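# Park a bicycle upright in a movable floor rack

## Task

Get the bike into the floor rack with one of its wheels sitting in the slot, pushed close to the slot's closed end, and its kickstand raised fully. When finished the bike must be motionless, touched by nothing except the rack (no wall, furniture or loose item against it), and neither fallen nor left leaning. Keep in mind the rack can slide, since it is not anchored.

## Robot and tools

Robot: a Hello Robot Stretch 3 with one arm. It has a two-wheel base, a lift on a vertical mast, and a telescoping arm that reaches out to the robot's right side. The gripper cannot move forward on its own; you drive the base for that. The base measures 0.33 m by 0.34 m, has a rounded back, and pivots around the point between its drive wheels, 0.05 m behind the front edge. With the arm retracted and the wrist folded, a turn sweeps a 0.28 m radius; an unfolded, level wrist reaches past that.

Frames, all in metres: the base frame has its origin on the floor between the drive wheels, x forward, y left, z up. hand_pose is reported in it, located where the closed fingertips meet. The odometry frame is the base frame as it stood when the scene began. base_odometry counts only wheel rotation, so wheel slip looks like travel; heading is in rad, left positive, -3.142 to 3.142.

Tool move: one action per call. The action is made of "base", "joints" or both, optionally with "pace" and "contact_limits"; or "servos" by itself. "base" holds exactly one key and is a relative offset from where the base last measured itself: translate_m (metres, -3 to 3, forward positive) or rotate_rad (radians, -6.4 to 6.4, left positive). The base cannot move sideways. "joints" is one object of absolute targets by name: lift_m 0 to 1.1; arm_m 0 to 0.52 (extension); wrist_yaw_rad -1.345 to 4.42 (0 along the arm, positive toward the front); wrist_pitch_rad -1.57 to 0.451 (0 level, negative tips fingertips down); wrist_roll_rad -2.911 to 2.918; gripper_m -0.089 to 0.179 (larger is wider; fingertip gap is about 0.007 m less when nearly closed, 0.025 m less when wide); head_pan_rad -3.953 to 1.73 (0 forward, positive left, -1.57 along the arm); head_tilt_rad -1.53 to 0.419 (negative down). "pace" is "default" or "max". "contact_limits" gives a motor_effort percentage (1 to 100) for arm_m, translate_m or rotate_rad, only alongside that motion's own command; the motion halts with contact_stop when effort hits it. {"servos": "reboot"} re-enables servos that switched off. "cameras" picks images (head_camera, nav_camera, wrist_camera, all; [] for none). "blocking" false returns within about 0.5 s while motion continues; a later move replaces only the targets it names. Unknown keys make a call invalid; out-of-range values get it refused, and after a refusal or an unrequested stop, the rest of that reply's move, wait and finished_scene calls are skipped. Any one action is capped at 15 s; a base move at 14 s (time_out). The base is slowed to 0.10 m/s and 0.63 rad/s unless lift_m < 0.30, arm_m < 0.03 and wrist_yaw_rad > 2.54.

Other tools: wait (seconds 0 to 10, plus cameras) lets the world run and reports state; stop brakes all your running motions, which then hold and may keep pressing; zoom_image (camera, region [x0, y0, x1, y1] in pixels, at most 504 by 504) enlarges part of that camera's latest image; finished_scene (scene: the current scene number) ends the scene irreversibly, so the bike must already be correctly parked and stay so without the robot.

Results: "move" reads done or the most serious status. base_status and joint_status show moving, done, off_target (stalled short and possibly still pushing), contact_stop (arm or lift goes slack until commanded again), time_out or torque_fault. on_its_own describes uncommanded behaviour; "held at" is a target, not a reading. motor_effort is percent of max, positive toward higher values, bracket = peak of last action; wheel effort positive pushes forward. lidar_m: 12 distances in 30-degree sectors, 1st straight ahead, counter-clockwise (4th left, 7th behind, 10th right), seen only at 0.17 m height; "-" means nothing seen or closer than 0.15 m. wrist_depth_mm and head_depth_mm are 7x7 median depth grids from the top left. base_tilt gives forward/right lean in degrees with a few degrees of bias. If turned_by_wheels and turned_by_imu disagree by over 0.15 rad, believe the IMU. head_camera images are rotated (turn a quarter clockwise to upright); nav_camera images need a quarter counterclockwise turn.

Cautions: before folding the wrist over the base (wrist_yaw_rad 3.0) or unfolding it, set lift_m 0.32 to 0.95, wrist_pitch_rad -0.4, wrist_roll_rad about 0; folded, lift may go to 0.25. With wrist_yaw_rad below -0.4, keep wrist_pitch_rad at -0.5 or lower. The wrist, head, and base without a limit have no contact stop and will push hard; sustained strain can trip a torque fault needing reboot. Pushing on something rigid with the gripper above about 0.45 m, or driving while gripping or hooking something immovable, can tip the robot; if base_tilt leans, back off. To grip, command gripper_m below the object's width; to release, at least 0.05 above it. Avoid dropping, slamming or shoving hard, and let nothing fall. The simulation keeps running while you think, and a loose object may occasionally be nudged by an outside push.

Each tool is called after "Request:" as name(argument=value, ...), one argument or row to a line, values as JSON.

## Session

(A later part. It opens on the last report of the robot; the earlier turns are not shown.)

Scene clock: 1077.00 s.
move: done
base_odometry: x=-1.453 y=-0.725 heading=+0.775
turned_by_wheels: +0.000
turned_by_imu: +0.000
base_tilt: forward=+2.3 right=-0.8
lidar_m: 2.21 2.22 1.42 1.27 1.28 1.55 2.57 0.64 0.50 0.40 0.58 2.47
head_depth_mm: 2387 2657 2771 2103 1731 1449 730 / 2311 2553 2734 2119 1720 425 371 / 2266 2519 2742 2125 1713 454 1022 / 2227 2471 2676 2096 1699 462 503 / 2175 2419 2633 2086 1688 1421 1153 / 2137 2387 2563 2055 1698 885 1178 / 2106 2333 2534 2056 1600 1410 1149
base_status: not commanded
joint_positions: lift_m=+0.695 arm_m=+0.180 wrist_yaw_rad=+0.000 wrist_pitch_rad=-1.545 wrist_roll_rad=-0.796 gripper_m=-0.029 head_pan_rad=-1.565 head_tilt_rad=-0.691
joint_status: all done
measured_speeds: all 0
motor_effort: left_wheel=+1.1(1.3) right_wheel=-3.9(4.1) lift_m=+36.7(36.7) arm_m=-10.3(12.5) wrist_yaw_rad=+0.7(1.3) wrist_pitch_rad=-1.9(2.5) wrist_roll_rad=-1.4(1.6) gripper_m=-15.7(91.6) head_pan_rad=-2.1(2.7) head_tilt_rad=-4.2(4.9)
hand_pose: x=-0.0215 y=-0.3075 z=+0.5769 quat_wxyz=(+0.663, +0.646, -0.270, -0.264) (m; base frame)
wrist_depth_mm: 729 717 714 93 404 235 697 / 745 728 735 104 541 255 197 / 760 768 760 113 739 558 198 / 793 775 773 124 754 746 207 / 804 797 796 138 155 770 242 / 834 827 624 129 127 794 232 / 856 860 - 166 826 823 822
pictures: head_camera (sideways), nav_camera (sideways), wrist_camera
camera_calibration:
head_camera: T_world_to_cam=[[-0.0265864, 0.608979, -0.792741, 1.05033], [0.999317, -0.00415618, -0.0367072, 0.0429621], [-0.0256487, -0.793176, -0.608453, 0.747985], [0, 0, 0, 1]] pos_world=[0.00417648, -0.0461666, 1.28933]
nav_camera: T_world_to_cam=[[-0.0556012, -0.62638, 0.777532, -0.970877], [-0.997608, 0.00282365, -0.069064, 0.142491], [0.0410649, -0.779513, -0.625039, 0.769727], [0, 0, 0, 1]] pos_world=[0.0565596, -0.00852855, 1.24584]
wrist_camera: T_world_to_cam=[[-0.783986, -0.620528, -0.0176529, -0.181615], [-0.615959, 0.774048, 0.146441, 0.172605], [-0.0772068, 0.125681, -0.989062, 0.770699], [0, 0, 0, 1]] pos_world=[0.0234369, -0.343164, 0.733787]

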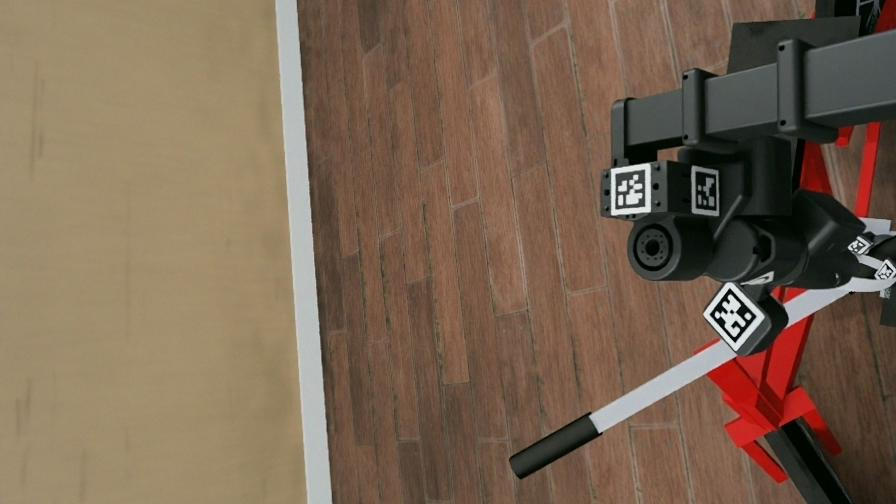

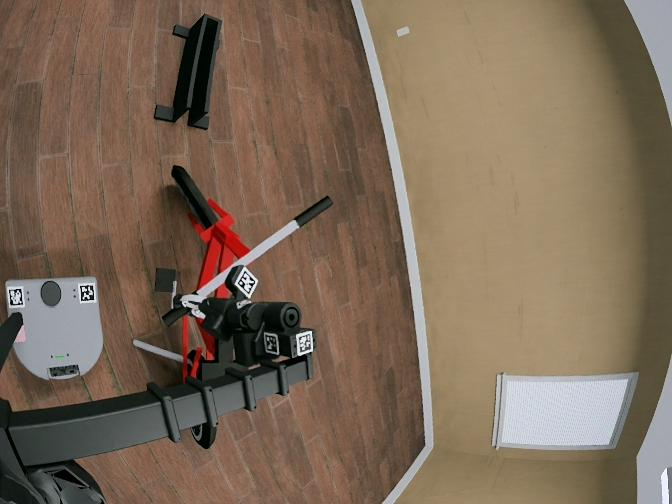

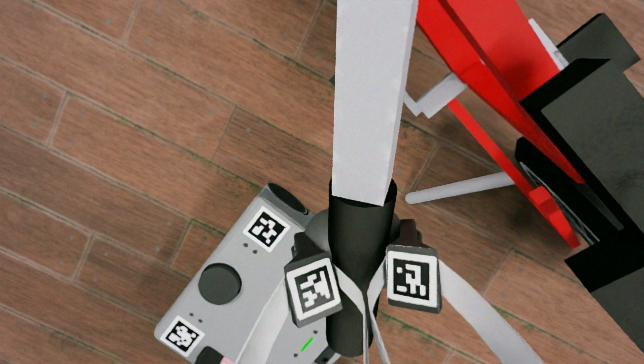

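Request:
move(
  base={"translate_m": 0.05},
  joints={"arm_m": 0.155, "wrist_roll_rad": -0.4},
)

Scene clock: 1082.93 s.
move: done
base_odometry: x=-1.417 y=-0.690 heading=+0.774
turned_by_wheels: +0.000
turned_by_imu: -0.004
base_tilt: forward=+2.3 right=-0.8
lidar_m: 2.16 2.17 1.43 1.28 1.29 1.56 2.61 0.62 0.45 0.41 0.56 2.42
head_depth_mm: 2377 2647 2763 2113 1721 1452 730 / 2322 2595 2763 2130 1724 427 378 / 2278 2563 2720 2111 1719 430 485 / 2228 2489 2667 2092 1707 451 461 / 2175 2407 2596 2073 1635 726 1184 / 2146 2391 2550 2069 1627 1421 1153 / 2109 2329 2504 2074 1670 1419 1148
base_status: done
joint_positions: lift_m=+0.695 arm_m=+0.155 wrist_yaw_rad=+0.001 wrist_pitch_rad=-1.557 wrist_roll_rad=-0.397 gripper_m=-0.029 head_pan_rad=-1.565 head_tilt_rad=-0.691
joint_status: all done
measured_speeds: all 0
motor_effort: left_wheel=-0.8(9.6) right_wheel=+18.4(19.1) lift_m=+7.4(38.5) arm_m=-12.5(21.2) wrist_yaw_rad=-1.3(1.5) wrist_pitch_rad=-0.1(5.1) wrist_roll_rad=-1.0(5.2) gripper_m=-16.4(17.0) head_pan_rad=-1.9(2.5) head_tilt_rad=-3.9(4.7)
hand_pose: x=-0.0216 y=-0.2794 z=+0.5772 quat_wxyz=(+0.593, +0.585, -0.393, -0.389) (m; base frame)
wrist_depth_mm: 727 715 716 91 513 452 210 / 755 740 736 - 717 716 445 / 762 764 755 110 728 745 730 / 793 778 776 762 758 765 752 / 803 820 798 133 132 785 770 / 840 829 824 129 126 787 794 / 857 851 854 118 821 826 824
pictures: head_camera (sideways), nav_camera (sideways), wrist_camera
camera_calibration:
head_camera: T_world_to_cam=[[-0.0265863, 0.608979, -0.792741, 1.05033], [0.999317, -0.00415641, -0.0367072, 0.0429621], [-0.0256489, -0.793176, -0.608453, 0.747985], [0, 0, 0, 1]] pos_world=[0.00417647, -0.0461666, 1.28933]
nav_camera: T_world_to_cam=[[-0.0556013, -0.62638, 0.777532, -0.970877], [-0.997608, 0.00282389, -0.069064, 0.142491], [0.0410647, -0.779513, -0.625039, 0.769727], [0, 0, 0, 1]] pos_world=[0.0565596, -0.00852856, 1.24584]
wrist_camera: T_world_to_cam=[[-0.962822, -0.268525, -0.0294581, -0.0629449], [-0.269817, 0.95066, 0.153112, 0.203696], [-0.0131098, 0.155368, -0.98777, 0.776365], [0, 0, 0, 1]] pos_world=[0.00453381, -0.33117, 0.733827]

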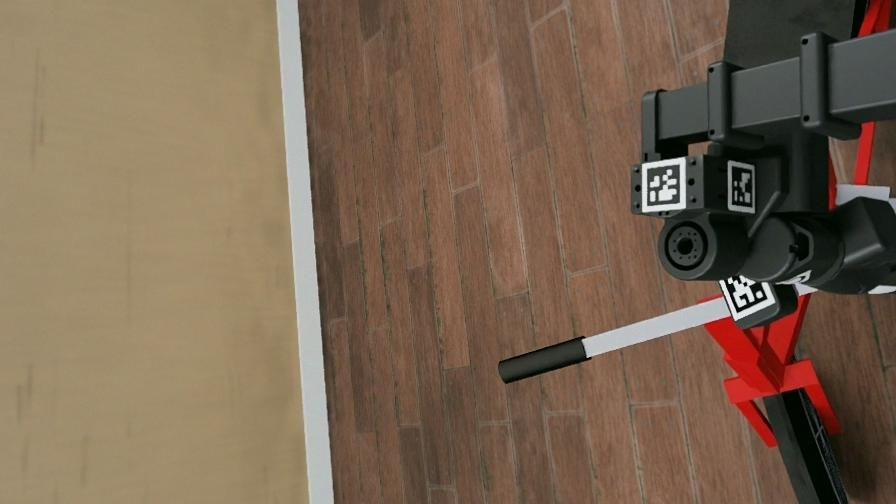

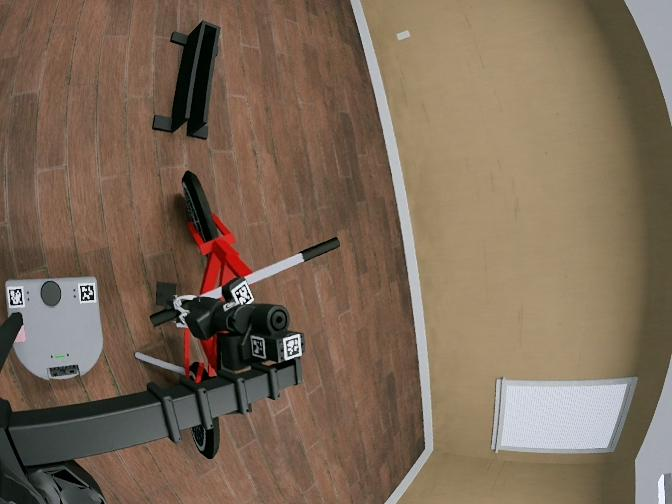

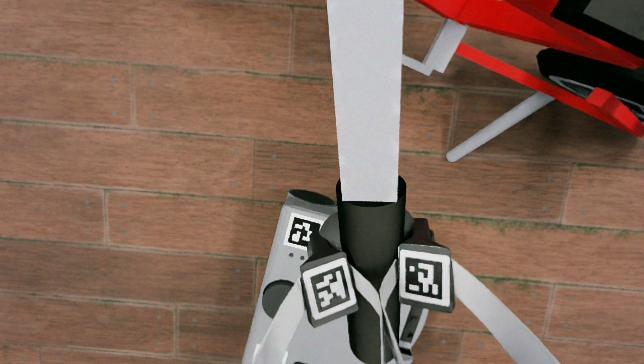

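Works. Steering is turning. Continue.

Request:
move(
  base={"translate_m": 0.04},
  joints={"arm_m": 0.147, "wrist_roll_rad": -0.1},
)

Scene clock: 1086.63 s.
move: done
base_odometry: x=-1.389 y=-0.662 heading=+0.774
turned_by_wheels: +0.000
turned_by_imu: -0.039
base_tilt: forward=+2.2 right=-0.8
lidar_m: 2.13 2.13 1.46 1.29 1.29 1.52 2.65 0.68 0.46 0.41 0.56 2.42
head_depth_mm: 2426 2730 2797 2140 1724 1447 743 / 2357 2634 2766 2115 1710 425 371 / 2302 2543 2747 2091 1708 426 437 / 2251 2475 2649 2083 1700 443 444 / 2189 2437 2628 2098 1608 796 1186 / 2121 2390 2572 2060 1686 1417 1069 / 2079 2291 2499 2061 1675 1409 1159
base_status: done
joint_positions: lift_m=+0.695 arm_m=+0.147 wrist_yaw_rad=+0.006 wrist_pitch_rad=-1.557 wrist_roll_rad=-0.105 gripper_m=-0.029 head_pan_rad=-1.565 head_tilt_rad=-0.691
joint_status: all done
measured_speeds: all 0
motor_effort: left_wheel=+1.4(7.5) right_wheel=+17.9(20.2) lift_m=+6.3(15.5) arm_m=+3.9(21.4) wrist_yaw_rad=-5.2(5.5) wrist_pitch_rad=+0.1(1.1) wrist_roll_rad=+1.3(8.4) gripper_m=-16.1(16.7) head_pan_rad=-2.1(2.9) head_tilt_rad=-3.9(4.7)
hand_pose: x=-0.0217 y=-0.2713 z=+0.5772 quat_wxyz=(+0.530, +0.523, -0.475, -0.469) (m; base frame)
wrist_depth_mm: 727 724 721 89 701 694 701 / 739 755 738 96 727 723 713 / 764 758 754 105 744 735 738 / 803 769 773 - 759 746 755 / 810 808 799 134 130 774 778 / 832 838 817 128 127 793 781 / 871 863 852 127 166 823 815
pictures: head_camera (sideways), nav_camera (sideways), wrist_camera
camera_calibration:
head_camera: T_world_to_cam=[[-0.0265866, 0.608993, -0.79273, 1.05031], [0.999317, -0.00415528, -0.0367074, 0.0429624], [-0.0256485, -0.793165, -0.608467, 0.748003], [0, 0, 0, 1]] pos_world=[0.00417649, -0.0461663, 1.28933]
nav_camera: T_world_to_cam=[[-0.0556009, -0.626394, 0.777521, -0.970862], [-0.997608, 0.00282465, -0.0690639, 0.142491], [0.041065, -0.779501, -0.625053, 0.769745], [0, 0, 0, 1]] pos_world=[0.0565596, -0.00852753, 1.24584]
wrist_camera: T_world_to_cam=[[-0.999318, 0.0163146, -0.0331373, 0.0177036], [0.0110792, 0.988252, 0.152432, 0.212676], [0.0352349, 0.151961, -0.987758, 0.775236], [0, 0, 0, 1]] pos_world=[-0.0119802, -0.328272, 0.733914]

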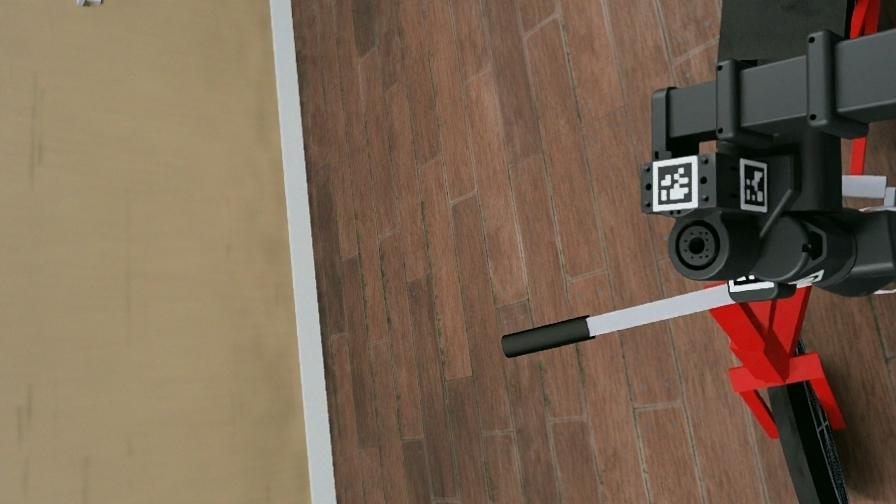

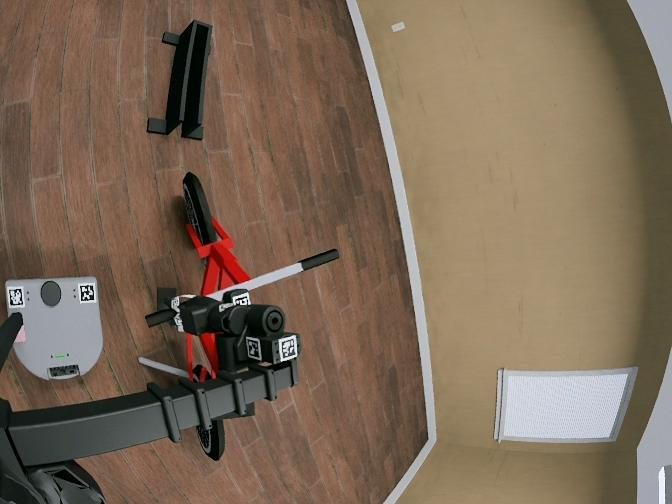

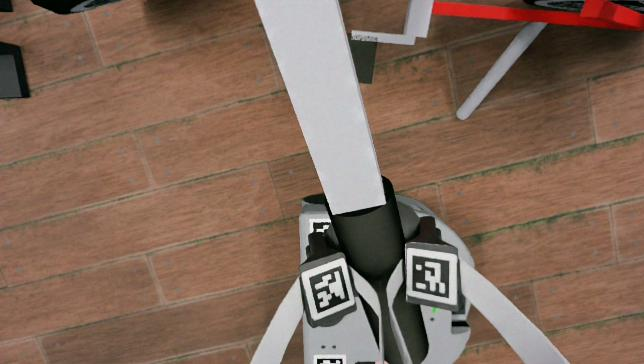

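Request:
move(
  base={"rotate_rad": 0.04},
  cameras=[],
)

Request:
move(
  base={"translate_m": 0.035},
  joints={"arm_m": 0.143, "wrist_roll_rad": 0.1},
)

Scene clock: 1093.20 s.
move: done
base_odometry: x=-1.389 y=-0.662 heading=+0.813
turned_by_wheels: +0.039
turned_by_imu: +0.009
base_tilt: forward=+2.2 right=-0.8
lidar_m: 2.13 2.14 1.46 1.29 1.29 1.53 2.65 0.65 0.46 0.41 0.56 2.41
head_depth_mm: 2396 2699 2796 2134 1716 1446 745 / 2354 2617 2724 2113 1722 425 371 / 2278 2586 2711 2111 1712 426 436 / 2234 2500 2650 2097 1699 442 445 / 2166 2404 2569 2077 1603 798 1164 / 2111 2373 2541 2081 1697 1422 1093 / 2096 2314 2488 2049 1685 1410 1154
base_status: done
joint_positions: lift_m=+0.695 arm_m=+0.147 wrist_yaw_rad=+0.006 wrist_pitch_rad=-1.557 wrist_roll_rad=-0.105 gripper_m=-0.029 head_pan_rad=-1.565 head_tilt_rad=-0.691
joint_status: not commanded
measured_speeds: all 0
motor_effort: left_wheel=-4.1(6.9) right_wheel=+17.8(19.4) lift_m=+8.1(8.1) arm_m=+19.8(22.2) wrist_yaw_rad=-5.1(5.9) wrist_pitch_rad=-0.5(0.5) wrist_roll_rad=+1.3(1.6) gripper_m=-15.8(16.7) head_pan_rad=-2.4(2.6) head_tilt_rad=-4.4(4.7)
hand_pose: x=-0.0217 y=-0.2714 z=+0.5772 quat_wxyz=(+0.530, +0.523, -0.475, -0.469) (m; base frame)
wrist_depth_mm: 724 727 711 89 701 697 516 / 740 734 738 97 726 711 707 / 766 757 755 105 744 732 739 / 780 800 773 - 760 751 748 / 801 809 800 132 128 782 770 / 833 829 814 128 127 797 793 / 868 861 844 127 163 811 817
pictures: none
No camera images: "cameras" was empty.

Scene clock: 1094.57 s.
move: done
base_odometry: x=-1.365 y=-0.637 heading=+0.813
turned_by_wheels: +0.000
turned_by_imu: -0.048
base_tilt: forward=+2.3 right=-0.8
lidar_m: 2.11 2.11 1.47 1.30 1.30 1.50 2.58 0.70 0.46 0.42 0.55 2.45
head_depth_mm: 2466 2777 2809 2130 1730 1447 745 / 2397 2682 2748 2115 1717 425 367 / 2322 2607 2745 2110 1704 421 436 / 2264 2519 2713 2101 1707 442 441 / 2227 2427 2603 2094 1645 809 1161 / 2148 2385 2557 2060 1678 1418 1051 / 2097 2326 2504 2060 1682 1409 1147
base_status: done
joint_positions: lift_m=+0.695 arm_m=+0.143 wrist_yaw_rad=+0.010 wrist_pitch_rad=-1.557 wrist_roll_rad=+0.086 gripper_m=-0.029 head_pan_rad=-1.565 head_tilt_rad=-0.691
joint_status: all done
measured_speeds: all 0
motor_effort: left_wheel=+2.0(7.1) right_wheel=+16.2(19.5) lift_m=+6.4(13.9) arm_m=+2.4(19.4) wrist_yaw_rad=-8.6(9.3) wrist_pitch_rad=+0.5(0.5) wrist_roll_rad=+4.7(9.2) gripper_m=-15.7(17.3) head_pan_rad=-1.8(2.7) head_tilt_rad=-3.9(4.7)
hand_pose: x=-0.0218 y=-0.2672 z=+0.5772 quat_wxyz=(+0.484, +0.477, -0.522, -0.516) (m; base frame)
wrist_depth_mm: 400 - 87 703 699 690 698 / 746 736 94 719 725 719 721 / 754 771 764 106 742 736 736 / 790 790 773 112 758 750 750 / 805 804 794 124 128 776 766 / 829 834 829 128 128 789 795 / 853 851 855 846 161 822 827
pictures: head_camera (sideways), nav_camera (sideways), wrist_camera
camera_calibration:
head_camera: T_world_to_cam=[[-0.0265866, 0.609018, -0.79271, 1.05029], [0.999317, -0.00415434, -0.0367077, 0.0429628], [-0.0256489, -0.793145, -0.608492, 0.748036], [0, 0, 0, 1]] pos_world=[0.00417648, -0.0461659, 1.28933]
nav_camera: T_world_to_cam=[[-0.0556009, -0.626419, 0.777501, -0.970836], [-0.997608, 0.0028271, -0.0690636, 0.14249], [0.0410647, -0.779481, -0.625078, 0.769777], [0, 0, 0, 1]] pos_world=[0.0565596, -0.00852575, 1.24584]
wrist_camera: T_world_to_cam=[[-0.978903, 0.201212, -0.0355341, 0.0687721], [0.193656, 0.969111, 0.152716, 0.207367], [0.0651648, 0.142613, -0.987631, 0.772683], [0, 0, 0, 1]] pos_world=[-0.0231882, -0.324994, 0.733901]

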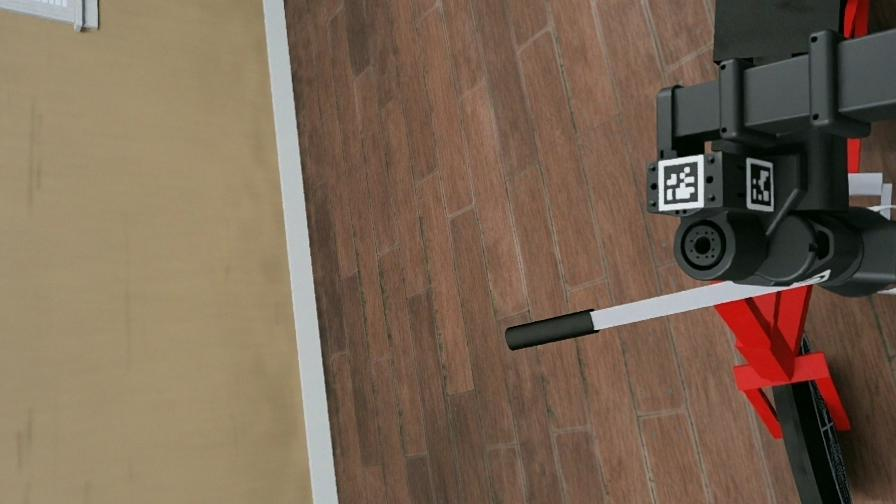

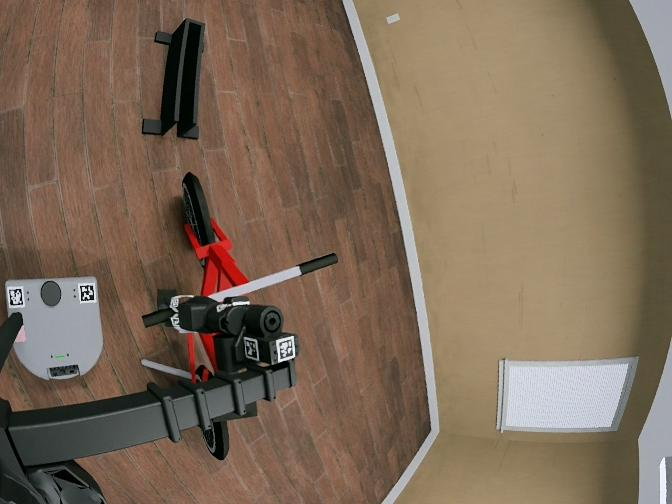

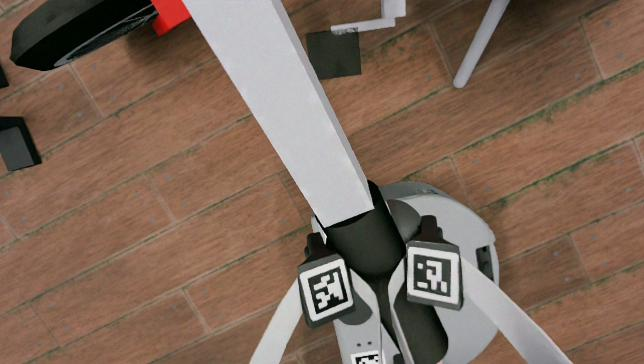

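Request:
move(
  joints={"gripper_m": -0.06},
  cameras=[],
)

Request:
move(
  joints={"arm_m": 0.19, "lift_m": 0.71},
)

Scene clock: 1122.27 s.
move: done
base_odometry: x=-1.365 y=-0.637 heading=+0.813
turned_by_wheels: +0.000
turned_by_imu: -0.001
base_tilt: forward=+2.3 right=-0.8
lidar_m: 2.11 2.11 1.47 1.30 1.30 1.49 2.59 0.70 0.46 0.42 0.55 2.45
head_depth_mm: 2453 2769 2778 2161 1719 1438 747 / 2394 2673 2728 2125 1715 426 368 / 2347 2612 2757 2093 1702 421 435 / 2254 2503 2720 2111 1702 441 441 / 2162 2433 2606 2074 1636 810 1156 / 2147 2372 2557 2089 1675 1420 1050 / 2090 2301 2478 2055 1683 1417 1154
base_status: not commanded
joint_positions: lift_m=+0.695 arm_m=+0.143 wrist_yaw_rad=+0.010 wrist_pitch_rad=-1.557 wrist_roll_rad=+0.086 gripper_m=-0.059 head_pan_rad=-1.565 head_tilt_rad=-0.691
joint_status: all done
measured_speeds: all 0
motor_effort: left_wheel=+1.9(2.1) right_wheel=+16.3(16.7) lift_m=+13.1(13.8) arm_m=+21.1(21.6) wrist_yaw_rad=-8.3(9.3) wrist_pitch_rad=+0.4(0.8) wrist_roll_rad=+4.4(4.8) gripper_m=-35.4(98.0) head_pan_rad=-2.1(2.6) head_tilt_rad=-3.8(4.6)
hand_pose: x=-0.0218 y=-0.2673 z=+0.5772 quat_wxyz=(+0.484, +0.477, -0.522, -0.515) (m; base frame)
wrist_depth_mm: 401 - 87 713 709 700 694 / 738 737 94 727 723 718 720 / 764 755 757 106 743 738 734 / 802 779 781 113 766 763 757 / 815 800 792 122 128 780 774 / 836 830 813 129 128 800 797 / 851 837 843 848 161 105 816
pictures: none
No camera images: "cameras" was empty.

Scene clock: 1123.70 s.
move: contact_stop
base_odometry: x=-1.365 y=-0.637 heading=+0.813
turned_by_wheels: +0.001
turned_by_imu: -0.007
base_tilt: forward=+2.3 right=-0.8
lidar_m: 2.10 2.10 1.48 1.30 1.30 1.49 2.57 0.72 0.54 0.39 0.56 2.46
head_depth_mm: 2475 2758 2773 2122 1718 1382 367 / 2412 2685 2783 2121 1718 415 362 / 2334 2606 2756 2112 488 456 1094 / 2263 2530 2679 2092 1705 463 498 / 2202 2434 2585 2071 1700 813 1179 / 2139 2362 2527 2068 1596 1417 1163 / 2092 2303 2474 2073 1678 1412 1045
base_status: not commanded
joint_positions: lift_m=+0.710 arm_m=+0.190 wrist_yaw_rad=+0.016 wrist_pitch_rad=-1.558 wrist_roll_rad=+0.060 gripper_m=-0.056 head_pan_rad=-1.565 head_tilt_rad=-0.691
joint_status: lift_m contact_stop (moved +0.015 of +0.015); the others done
measured_speeds: all 0
on_its_own: lift_m is slack since a contact_stop; wrist_yaw_rad is at rest, and its effort (-13.0) is outside its rest range (-9 to +9)
motor_effort: left_wheel=+3.1(3.2) right_wheel=-3.3(16.6) lift_m=+25.9(29.1) arm_m=+21.9(29.2) wrist_yaw_rad=-13.0(15.0) wrist_pitch_rad=+0.5(0.5) wrist_roll_rad=+13.1(13.3) gripper_m=-11.8(35.8) head_pan_rad=-1.7(2.7) head_tilt_rad=-4.1(4.8)
hand_pose: x=-0.0220 y=-0.3142 z=+0.5924 quat_wxyz=(+0.492, +0.486, -0.514, -0.508) (m; base frame)
wrist_depth_mm: 750 88 422 728 714 705 709 / 433 94 107 743 734 731 726 / 788 780 102 764 763 746 748 / 809 795 113 127 779 771 767 / 839 821 812 127 137 778 793 / 836 840 848 130 125 810 810 / 870 874 871 645 163 828 836
pictures: head_camera (sideways), nav_camera (sideways), wrist_camera
camera_calibration:
head_camera: T_world_to_cam=[[-0.0265866, 0.609035, -0.792697, 1.05027], [0.999317, -0.0041538, -0.0367079, 0.0429631], [-0.0256491, -0.793132, -0.608509, 0.748058], [0, 0, 0, 1]] pos_world=[0.00417646, -0.0461657, 1.28933]
nav_camera: T_world_to_cam=[[-0.055601, -0.626436, 0.777488, -0.970818], [-0.997608, 0.00282882, -0.0690634, 0.14249], [0.0410644, -0.779468, -0.625095, 0.769799], [0, 0, 0, 1]] pos_world=[0.0565596, -0.00852456, 1.24584]
wrist_camera: T_world_to_cam=[[-0.984854, 0.169781, -0.0351699, 0.0684291], [0.162584, 0.974779, 0.152879, 0.251624], [0.0602387, 0.144845, -0.987619, 0.79505], [0, 0, 0, 1]] pos_world=[-0.0214102, -0.372055, 0.749145]

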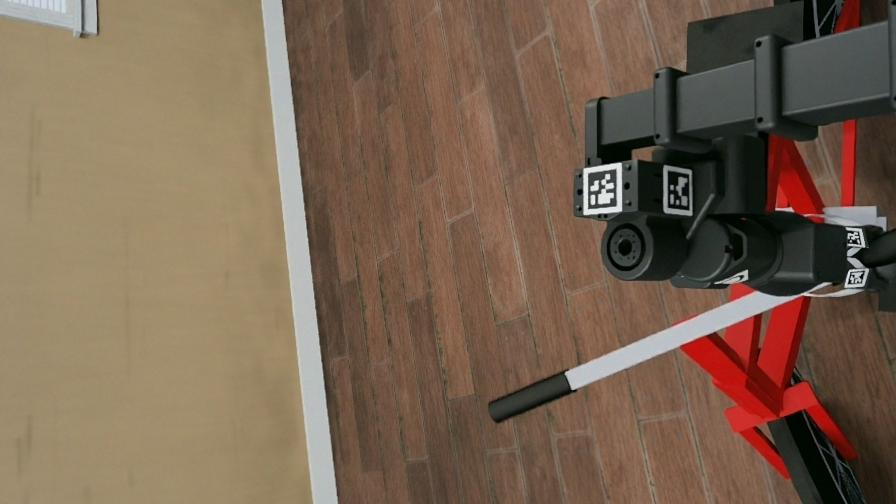

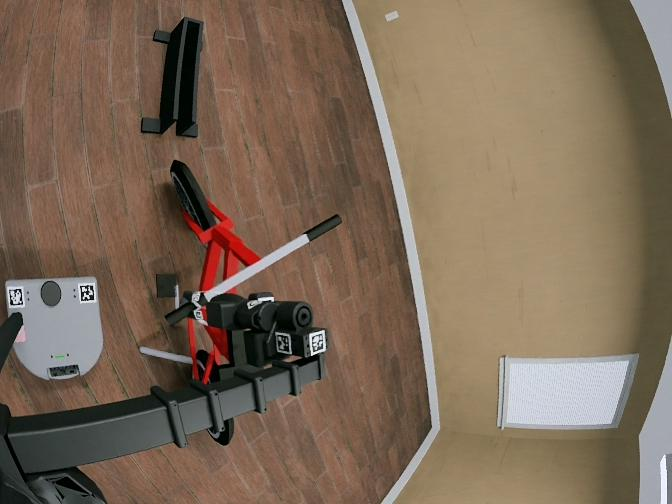

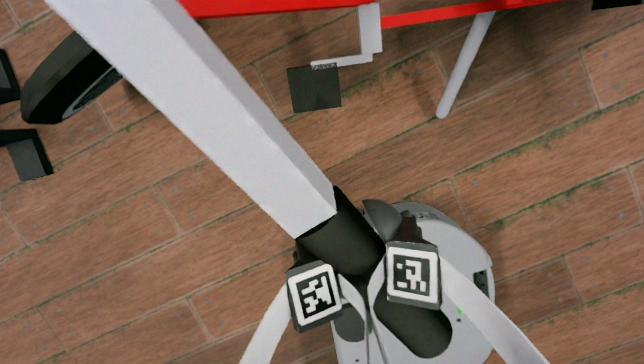

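Request:
move(
  joints={"arm_m": 0.145, "lift_m": 0.695},
  cameras=[],
)

Request:
move(
  joints={"gripper_m": 0.1},
)

Scene clock: 1134.87 s.
move: contact_stop
base_odometry: x=-1.365 y=-0.637 heading=+0.813
turned_by_wheels: +0.000
turned_by_imu: -0.001
base_tilt: forward=+2.3 right=-0.8
lidar_m: 2.11 2.11 1.48 1.29 1.29 1.49 2.55 0.67 0.47 0.41 0.55 2.46
head_depth_mm: 2462 2833 2768 2129 1716 1441 368 / 2425 2712 2775 2109 1709 411 358 / 2339 2621 2730 2103 1711 413 431 / 2264 2529 2693 2082 1690 437 443 / 2197 2451 2602 2064 1591 1383 1160 / 2152 2384 2570 2054 1681 1417 1032 / 2088 2314 2486 2043 1670 1409 1143
base_status: not commanded
joint_positions: lift_m=+0.707 arm_m=+0.145 wrist_yaw_rad=+0.007 wrist_pitch_rad=-1.542 wrist_roll_rad=+0.084 gripper_m=-0.056 head_pan_rad=-1.565 head_tilt_rad=-0.692
joint_status: lift_m contact_stop (moved -0.003 of -0.015); the others done
measured_speeds: all 0
on_its_own: lift_m is slack since a contact_stop (your +0.695 is given up)
motor_effort: left_wheel=+2.7(2.8) right_wheel=-0.5(6.5) lift_m=+26.2(34.4) arm_m=-19.1(21.8) wrist_yaw_rad=-5.9(13.8) wrist_pitch_rad=-2.9(3.2) wrist_roll_rad=+5.1(9.1) gripper_m=-11.6(12.3) head_pan_rad=-2.3(2.8) head_tilt_rad=-3.8(4.7)
hand_pose: x=-0.0217 y=-0.2733 z=+0.5888 quat_wxyz=(+0.487, +0.473, -0.526, -0.512) (m; base frame)
wrist_depth_mm: 436 496 96 720 714 706 709 / 755 756 103 117 727 730 718 / 776 766 779 115 755 752 740 / 813 786 792 123 763 770 760 / 822 824 815 131 133 782 781 / 848 841 822 129 125 814 798 / 873 872 856 852 161 822 809
pictures: none
No camera images: "cameras" was empty.

not run: a stop that you did not command came earlier in this reply.

Request:
move(
  joints={"gripper_m": 0.1},
)

Scene clock: 1138.70 s.
move: done
base_odometry: x=-1.365 y=-0.637 heading=+0.813
turned_by_wheels: +0.000
turned_by_imu: -0.001
base_tilt: forward=+2.3 right=-0.8
lidar_m: 2.11 2.11 1.47 1.30 1.30 1.49 2.55 0.67 0.47 0.41 0.55 2.47
head_depth_mm: 2440 2766 2794 2135 1730 1450 368 / 2397 2701 2751 2128 1715 412 358 / 2329 2600 2768 2110 1715 412 429 / 2258 2516 2715 2075 1703 437 442 / 2213 2458 2620 2081 1605 812 1157 / 2175 2342 2570 2080 1676 1412 1037 / 2090 2316 2489 2062 1670 1410 1143
base_status: not commanded
joint_positions: lift_m=+0.707 arm_m=+0.145 wrist_yaw_rad=+0.002 wrist_pitch_rad=-1.546 wrist_roll_rad=+0.094 gripper_m=+0.100 head_pan_rad=-1.565 head_tilt_rad=-0.692
joint_status: all done
measured_speeds: all 0
on_its_own: lift_m is slack since a contact_stop (your +0.695 is given up)
motor_effort: left_wheel=+2.6(2.9) right_wheel=-0.8(1.1) lift_m=+26.1(26.5) arm_m=+7.6(8.0) wrist_yaw_rad=-1.7(6.9) wrist_pitch_rad=-2.3(5.0) wrist_roll_rad=+1.8(5.1) gripper_m=+0.0(79.5) head_pan_rad=-2.5(2.8) head_tilt_rad=-4.0(4.6)
hand_pose: x=-0.0217 y=-0.2722 z=+0.5888 quat_wxyz=(+0.482, +0.470, -0.529, -0.516) (m; base frame)
wrist_depth_mm: 748 406 353 103 714 709 699 / 767 756 745 108 728 734 715 / 780 775 766 - 745 744 744 / 795 802 787 784 134 762 763 / 825 818 803 818 144 143 779 / 851 841 132 818 166 126 790 / 882 114 848 834 - 833 811
pictures: head_camera (sideways), nav_camera (sideways), wrist_camera
camera_calibration:
head_camera: T_world_to_cam=[[-0.0265868, 0.609072, -0.792669, 1.05024], [0.999317, -0.00415209, -0.0367084, 0.0429637], [-0.0256493, -0.793104, -0.608546, 0.748106], [0, 0, 0, 1]] pos_world=[0.00417646, -0.0461651, 1.28932]
nav_camera: T_world_to_cam=[[-0.0556008, -0.626472, 0.777459, -0.970781], [-0.997608, 0.00283202, -0.069063, 0.14249], [0.0410642, -0.779439, -0.625131, 0.769846], [0, 0, 0, 1]] pos_world=[0.0565596, -0.00852196, 1.24584]
wrist_camera: T_world_to_cam=[[-0.975578, 0.216308, -0.0381992, 0.076105], [0.209009, 0.967633, 0.141431, 0.217], [0.0675554, 0.129993, -0.989211, 0.782482], [0, 0, 0, 1]] pos_world=[-0.0239693, -0.328155, 0.746256]

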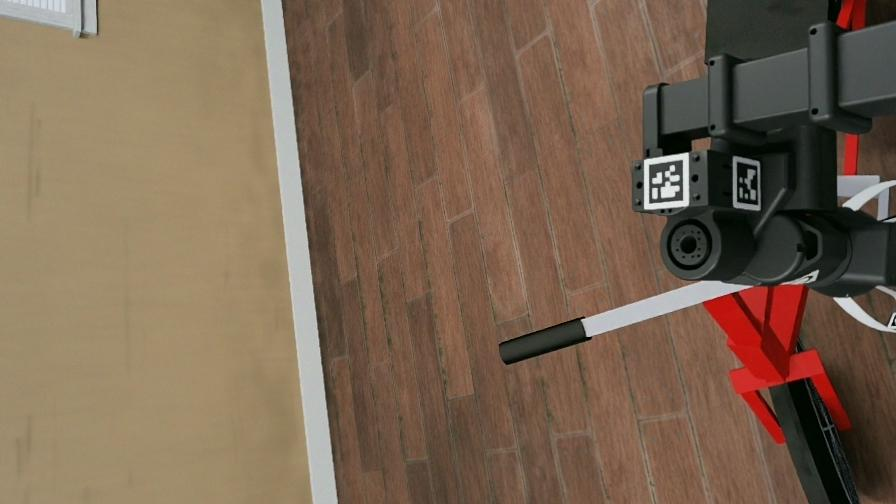

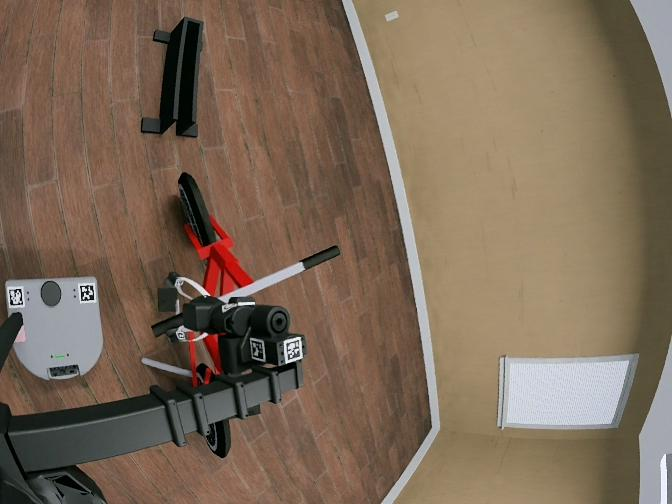

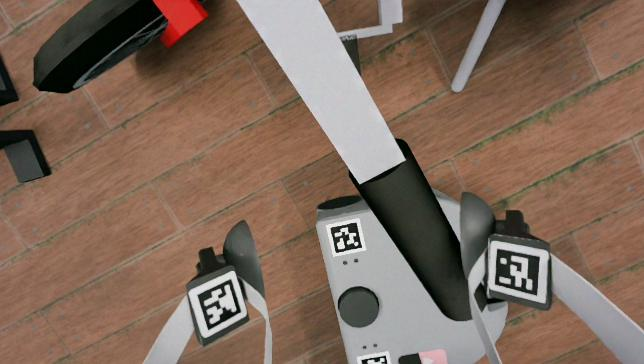

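Request:
move(
  base={"rotate_rad": 0.087},
)

Scene clock: 1144.70 s.
move: done
base_odometry: x=-1.365 y=-0.637 heading=+0.900
turned_by_wheels: +0.086
turned_by_imu: +0.085
base_tilt: forward=+2.3 right=-0.9
lidar_m: 2.10 2.11 1.44 1.30 1.30 1.57 2.67 0.63 0.42 0.41 0.55 2.35
head_depth_mm: 2367 2633 2811 2131 1714 1446 369 / 2314 2582 2755 2126 1703 413 358 / 2246 2517 2679 2083 1716 413 430 / 2237 2464 2627 2079 1649 439 441 / 2174 2406 2610 2077 1693 1422 1163 / 2124 2337 2555 2061 1689 1414 1160 / 2086 2285 2504 2062 1679 1412 1147
base_status: done
joint_positions: lift_m=+0.707 arm_m=+0.145 wrist_yaw_rad=-0.001 wrist_pitch_rad=-1.557 wrist_roll_rad=+0.108 gripper_m=+0.100 head_pan_rad=-1.565 head_tilt_rad=-0.692
joint_status: not commanded
measured_speeds: all 0
on_its_own: lift_m is slack since a contact_stop (your +0.695 is given up)
motor_effort: left_wheel=-6.0(6.7) right_wheel=+14.1(14.1) lift_m=+26.2(26.4) arm_m=+19.8(20.0) wrist_yaw_rad=+1.7(2.6) wrist_pitch_rad=-0.2(2.1) wrist_roll_rad=-2.8(3.1) gripper_m=-2.1(2.9) head_pan_rad=-2.0(2.6) head_tilt_rad=-3.9(4.9)
hand_pose: x=-0.0216 y=-0.2693 z=+0.5891 quat_wxyz=(+0.475, +0.469, -0.530, -0.523) (m; base frame)
wrist_depth_mm: 728 732 720 721 706 710 697 / 759 746 753 745 109 725 724 / 771 768 777 760 119 747 745 / 794 790 793 778 126 764 753 / 827 819 811 798 141 141 796 / 841 844 131 840 171 124 805 / 869 114 851 862 - 841 818
pictures: head_camera (sideways), nav_camera (sideways), wrist_camera
camera_calibration:
head_camera: T_world_to_cam=[[-0.0265869, 0.609072, -0.792669, 1.05024], [0.999317, -0.00415198, -0.0367084, 0.0429637], [-0.0256492, -0.793104, -0.608546, 0.748106], [0, 0, 0, 1]] pos_world=[0.00417646, -0.0461651, 1.28932]
nav_camera: T_world_to_cam=[[-0.0556007, -0.626472, 0.777459, -0.970781], [-0.997608, 0.0028319, -0.069063, 0.14249], [0.0410643, -0.779439, -0.625131, 0.769846], [0, 0, 0, 1]] pos_world=[0.0565596, -0.00852195, 1.24584]
wrist_camera: T_world_to_cam=[[-0.971626, 0.233782, -0.0358934, 0.0789832], [0.225873, 0.962156, 0.152435, 0.206553], [0.0701717, 0.140003, -0.987661, 0.784155], [0, 0, 0, 1]] pos_world=[-0.0249379, -0.326984, 0.745829]

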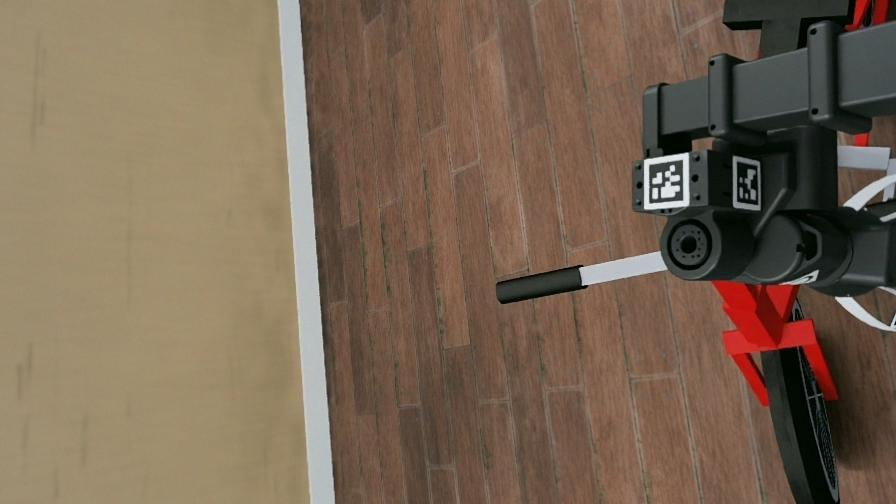

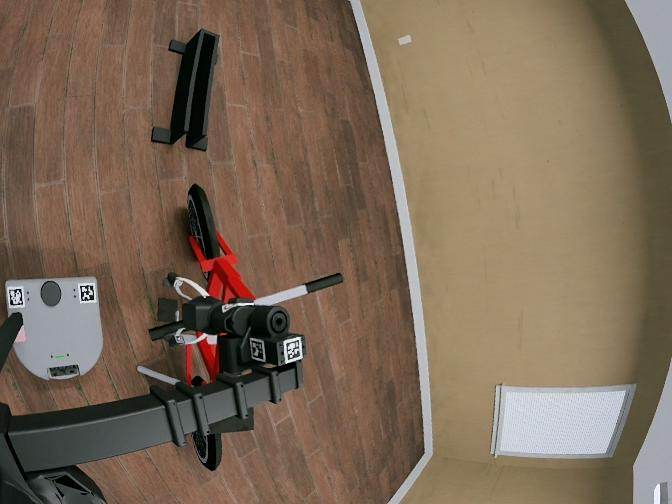

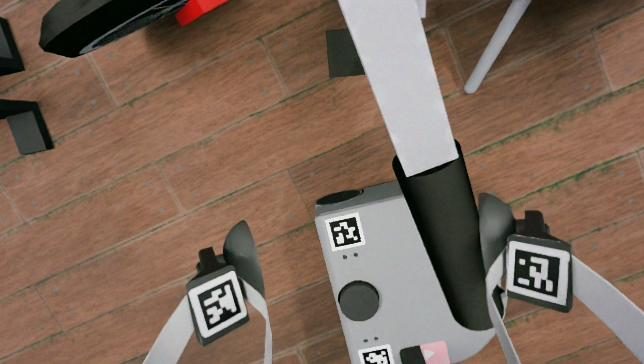

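Request:
move(
  base={"translate_m": 0.03},
)

Scene clock: 1148.40 s.
move: done
base_odometry: x=-1.346 y=-0.614 heading=+0.899
turned_by_wheels: +0.000
turned_by_imu: -0.001
base_tilt: forward=+2.3 right=-0.8
lidar_m: 2.08 2.09 1.45 1.30 1.30 1.58 2.70 0.63 0.45 0.41 0.54 2.32
head_depth_mm: 2336 2638 2780 2125 1720 1435 369 / 2288 2561 2739 2122 1715 412 358 / 2247 2523 2663 2116 1700 413 430 / 2209 2457 2612 2091 1712 438 441 / 2160 2378 2607 2049 1617 1422 1158 / 2120 2356 2546 2062 1686 1416 1110 / 2089 2317 2507 2054 1664 1412 1152
base_status: done
joint_positions: lift_m=+0.707 arm_m=+0.145 wrist_yaw_rad=-0.001 wrist_pitch_rad=-1.557 wrist_roll_rad=+0.105 gripper_m=+0.100 head_pan_rad=-1.565 head_tilt_rad=-0.692
joint_status: not commanded
measured_speeds: all 0
on_its_own: lift_m is slack since a contact_stop (your +0.695 is given up)
motor_effort: left_wheel=-2.0(3.7) right_wheel=+9.8(19.1) lift_m=+26.2(26.6) arm_m=+18.2(21.6) wrist_yaw_rad=+1.1(4.2) wrist_pitch_rad=-0.1(0.6) wrist_roll_rad=-1.8(6.5) gripper_m=-2.8(4.6) head_pan_rad=-2.1(2.9) head_tilt_rad=-4.1(4.8)
hand_pose: x=-0.0216 y=-0.2695 z=+0.5890 quat_wxyz=(+0.476, +0.470, -0.529, -0.522) (m; base frame)
wrist_depth_mm: 725 418 730 100 706 705 701 / 761 754 750 105 733 724 723 / 777 768 764 767 739 743 743 / 790 798 784 794 131 770 765 / 820 814 805 807 141 136 787 / 850 847 131 829 163 123 800 / 874 114 867 844 - 832 833
pictures: head_camera (sideways), nav_camera (sideways), wrist_camera
camera_calibration:
head_camera: T_world_to_cam=[[-0.0265868, 0.609072, -0.792669, 1.05024], [0.999317, -0.00415209, -0.0367084, 0.0429637], [-0.0256493, -0.793104, -0.608546, 0.748106], [0, 0, 0, 1]] pos_world=[0.00417646, -0.0461651, 1.28932]
nav_camera: T_world_to_cam=[[-0.0556008, -0.626472, 0.777459, -0.970781], [-0.997608, 0.00283202, -0.069063, 0.14249], [0.0410642, -0.779439, -0.625131, 0.769846], [0, 0, 0, 1]] pos_world=[0.0565596, -0.00852196, 1.24584]
wrist_camera: T_world_to_cam=[[-0.972594, 0.229715, -0.0359481, 0.0779141], [0.221867, 0.963155, 0.152013, 0.207113], [0.0695431, 0.139871, -0.987725, 0.784153], [0, 0, 0, 1]] pos_world=[-0.0247053, -0.32706, 0.745845]

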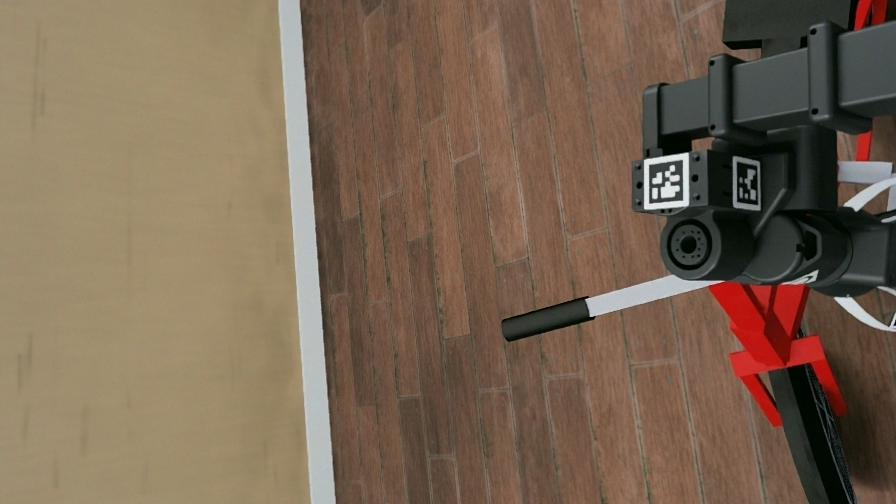

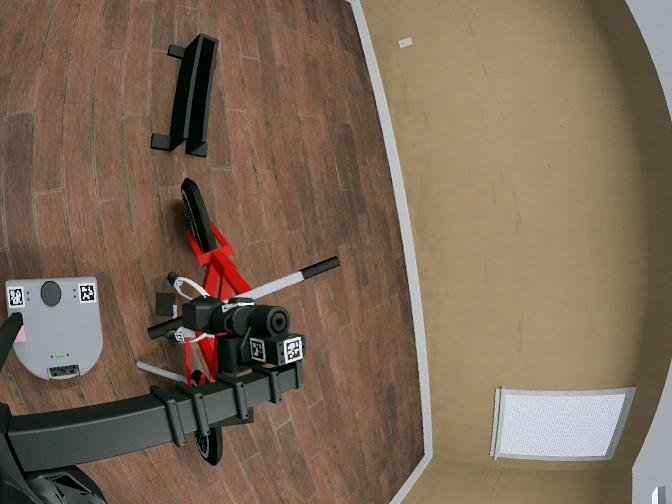

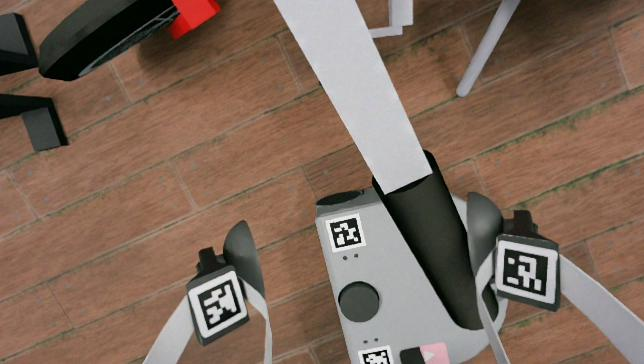

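Request:
move(
  joints={"lift_m": 0.9},
  cameras=[],
)

Request:
move(
  base={"translate_m": -0.15},
  joints={"arm_m": 0.33, "wrist_roll_rad": 1.57},
)

Scene clock: 1170.93 s.
move: done
base_odometry: x=-1.346 y=-0.614 heading=+0.899
turned_by_wheels: +0.000
turned_by_imu: -0.001
base_tilt: forward=+2.3 right=-0.8
lidar_m: 2.08 2.09 1.45 1.30 1.31 1.58 2.70 0.63 0.45 0.41 0.54 2.32
head_depth_mm: 2334 2609 2765 310 - 1405 851 / 2274 2578 2723 294 303 1446 1018 / 2255 2503 2680 299 308 1338 826 / 2185 2439 2614 309 311 334 1002 / 2166 2382 2605 2081 1644 1355 1155 / 2129 2355 2559 2084 1688 1415 1151 / 2058 2328 2478 2063 1671 1405 1154
base_status: not commanded
joint_positions: lift_m=+0.900 arm_m=+0.145 wrist_yaw_rad=+0.000 wrist_pitch_rad=-1.556 wrist_roll_rad=+0.103 gripper_m=+0.100 head_pan_rad=-1.565 head_tilt_rad=-0.692
joint_status: all done
measured_speeds: all 0
motor_effort: left_wheel=-2.1(2.4) right_wheel=+7.5(10.0) lift_m=+30.0(31.4) arm_m=-19.2(19.9) wrist_yaw_rad=+0.6(1.4) wrist_pitch_rad=-0.2(0.8) wrist_roll_rad=-1.2(1.8) gripper_m=-0.3(3.1) head_pan_rad=-2.6(2.8) head_tilt_rad=-3.8(4.7)
hand_pose: x=-0.0216 y=-0.2695 z=+0.7821 quat_wxyz=(+0.477, +0.470, -0.529, -0.522) (m; base frame)
wrist_depth_mm: 939 932 568 419 786 888 892 / 954 939 952 941 929 915 911 / 986 989 974 976 947 948 947 / - - 993 970 366 959 965 / - - - - - 143 989 / - - 131 - - 124 - / - 113 - - - - -
pictures: none
No camera images: "cameras" was empty.

Scene clock: 1173.57 s.
move: done
base_odometry: x=-1.439 y=-0.731 heading=+0.899
turned_by_wheels: +0.000
turned_by_imu: -0.001
base_tilt: forward=+2.3 right=-0.8
lidar_m: 2.22 2.23 1.42 1.27 1.28 1.54 2.55 0.64 0.48 0.40 0.42 0.67
head_depth_mm: 2390 2661 2657 294 1630 1414 991 / 2314 2528 395 513 1705 1437 762 / 2259 2488 449 515 1708 1434 836 / 2242 2478 453 494 1615 1402 1010 / 2185 2438 2592 1997 1685 1418 1014 / 2135 2361 2537 2067 1683 1406 901 / 2095 2337 2496 2059 1597 1376 1148
base_status: done
joint_positions: lift_m=+0.900 arm_m=+0.330 wrist_yaw_rad=+0.000 wrist_pitch_rad=-1.555 wrist_roll_rad=+1.566 gripper_m=+0.100 head_pan_rad=-1.565 head_tilt_rad=-0.692
joint_status: all done
measured_speeds: all 0
motor_effort: left_wheel=-2.1(7.7) right_wheel=-0.7(5.3) lift_m=+25.9(30.2) arm_m=+19.4(21.7) wrist_yaw_rad=+1.3(1.4) wrist_pitch_rad=-0.4(0.9) wrist_roll_rad=+1.1(4.7) gripper_m=+1.0(1.6) head_pan_rad=-2.1(2.8) head_tilt_rad=-4.6(4.8)
hand_pose: x=-0.0215 y=-0.4545 z=+0.7821 quat_wxyz=(+0.002, +0.001, -0.712, -0.702) (m; base frame)
wrist_depth_mm: 931 934 924 380 902 - 887 / 970 955 947 428 931 - 747 / - 980 968 437 951 - 951 / - 983 - 703 999 962 963 / - - - 671 999 143 984 / - - 131 603 - 124 - / - 113 - - 321 - -
pictures: head_camera (sideways), nav_camera (sideways), wrist_camera
camera_calibration:
head_camera: T_world_to_cam=[[-0.0265687, 0.609077, -0.792666, 1.05023], [0.999317, -0.00418169, -0.0367084, 0.0429638], [-0.0256729, -0.7931, -0.60855, 0.748112], [0, 0, 0, 1]] pos_world=[0.00417508, -0.046165, 1.28932]
nav_camera: T_world_to_cam=[[-0.0556194, -0.626474, 0.777455, -0.970776], [-0.997608, 0.0028621, -0.0690629, 0.14249], [0.041041, -0.779437, -0.625135, 0.769851], [0, 0, 0, 1]] pos_world=[0.0565593, -0.00852318, 1.24584]
wrist_camera: T_world_to_cam=[[0.122153, 0.991336, -0.048288, 0.506865], [0.979679, -0.112633, 0.165962, -0.127587], [0.159085, -0.0675796, -0.984949, 0.906206], [0, 0, 0, 1]] pos_world=[-0.0810851, -0.455602, 0.938217]

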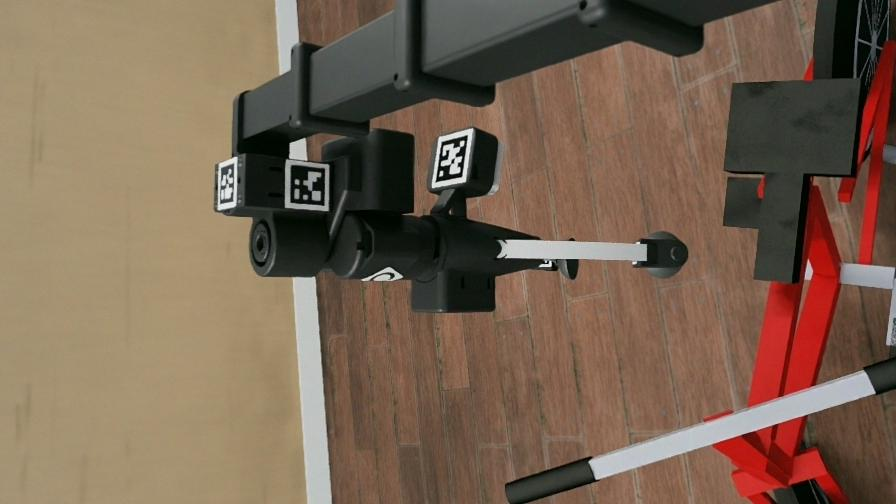

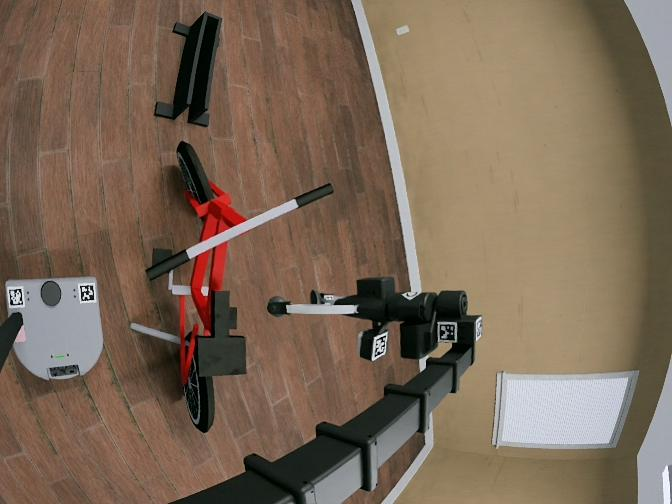

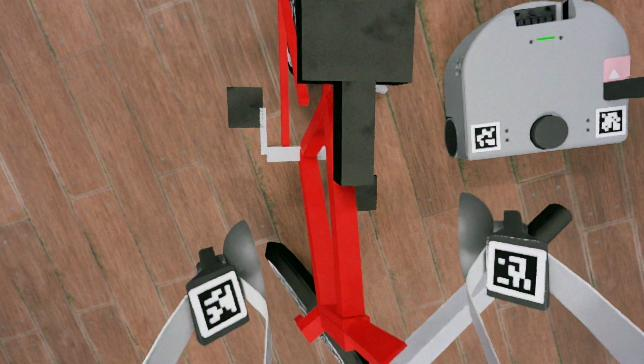

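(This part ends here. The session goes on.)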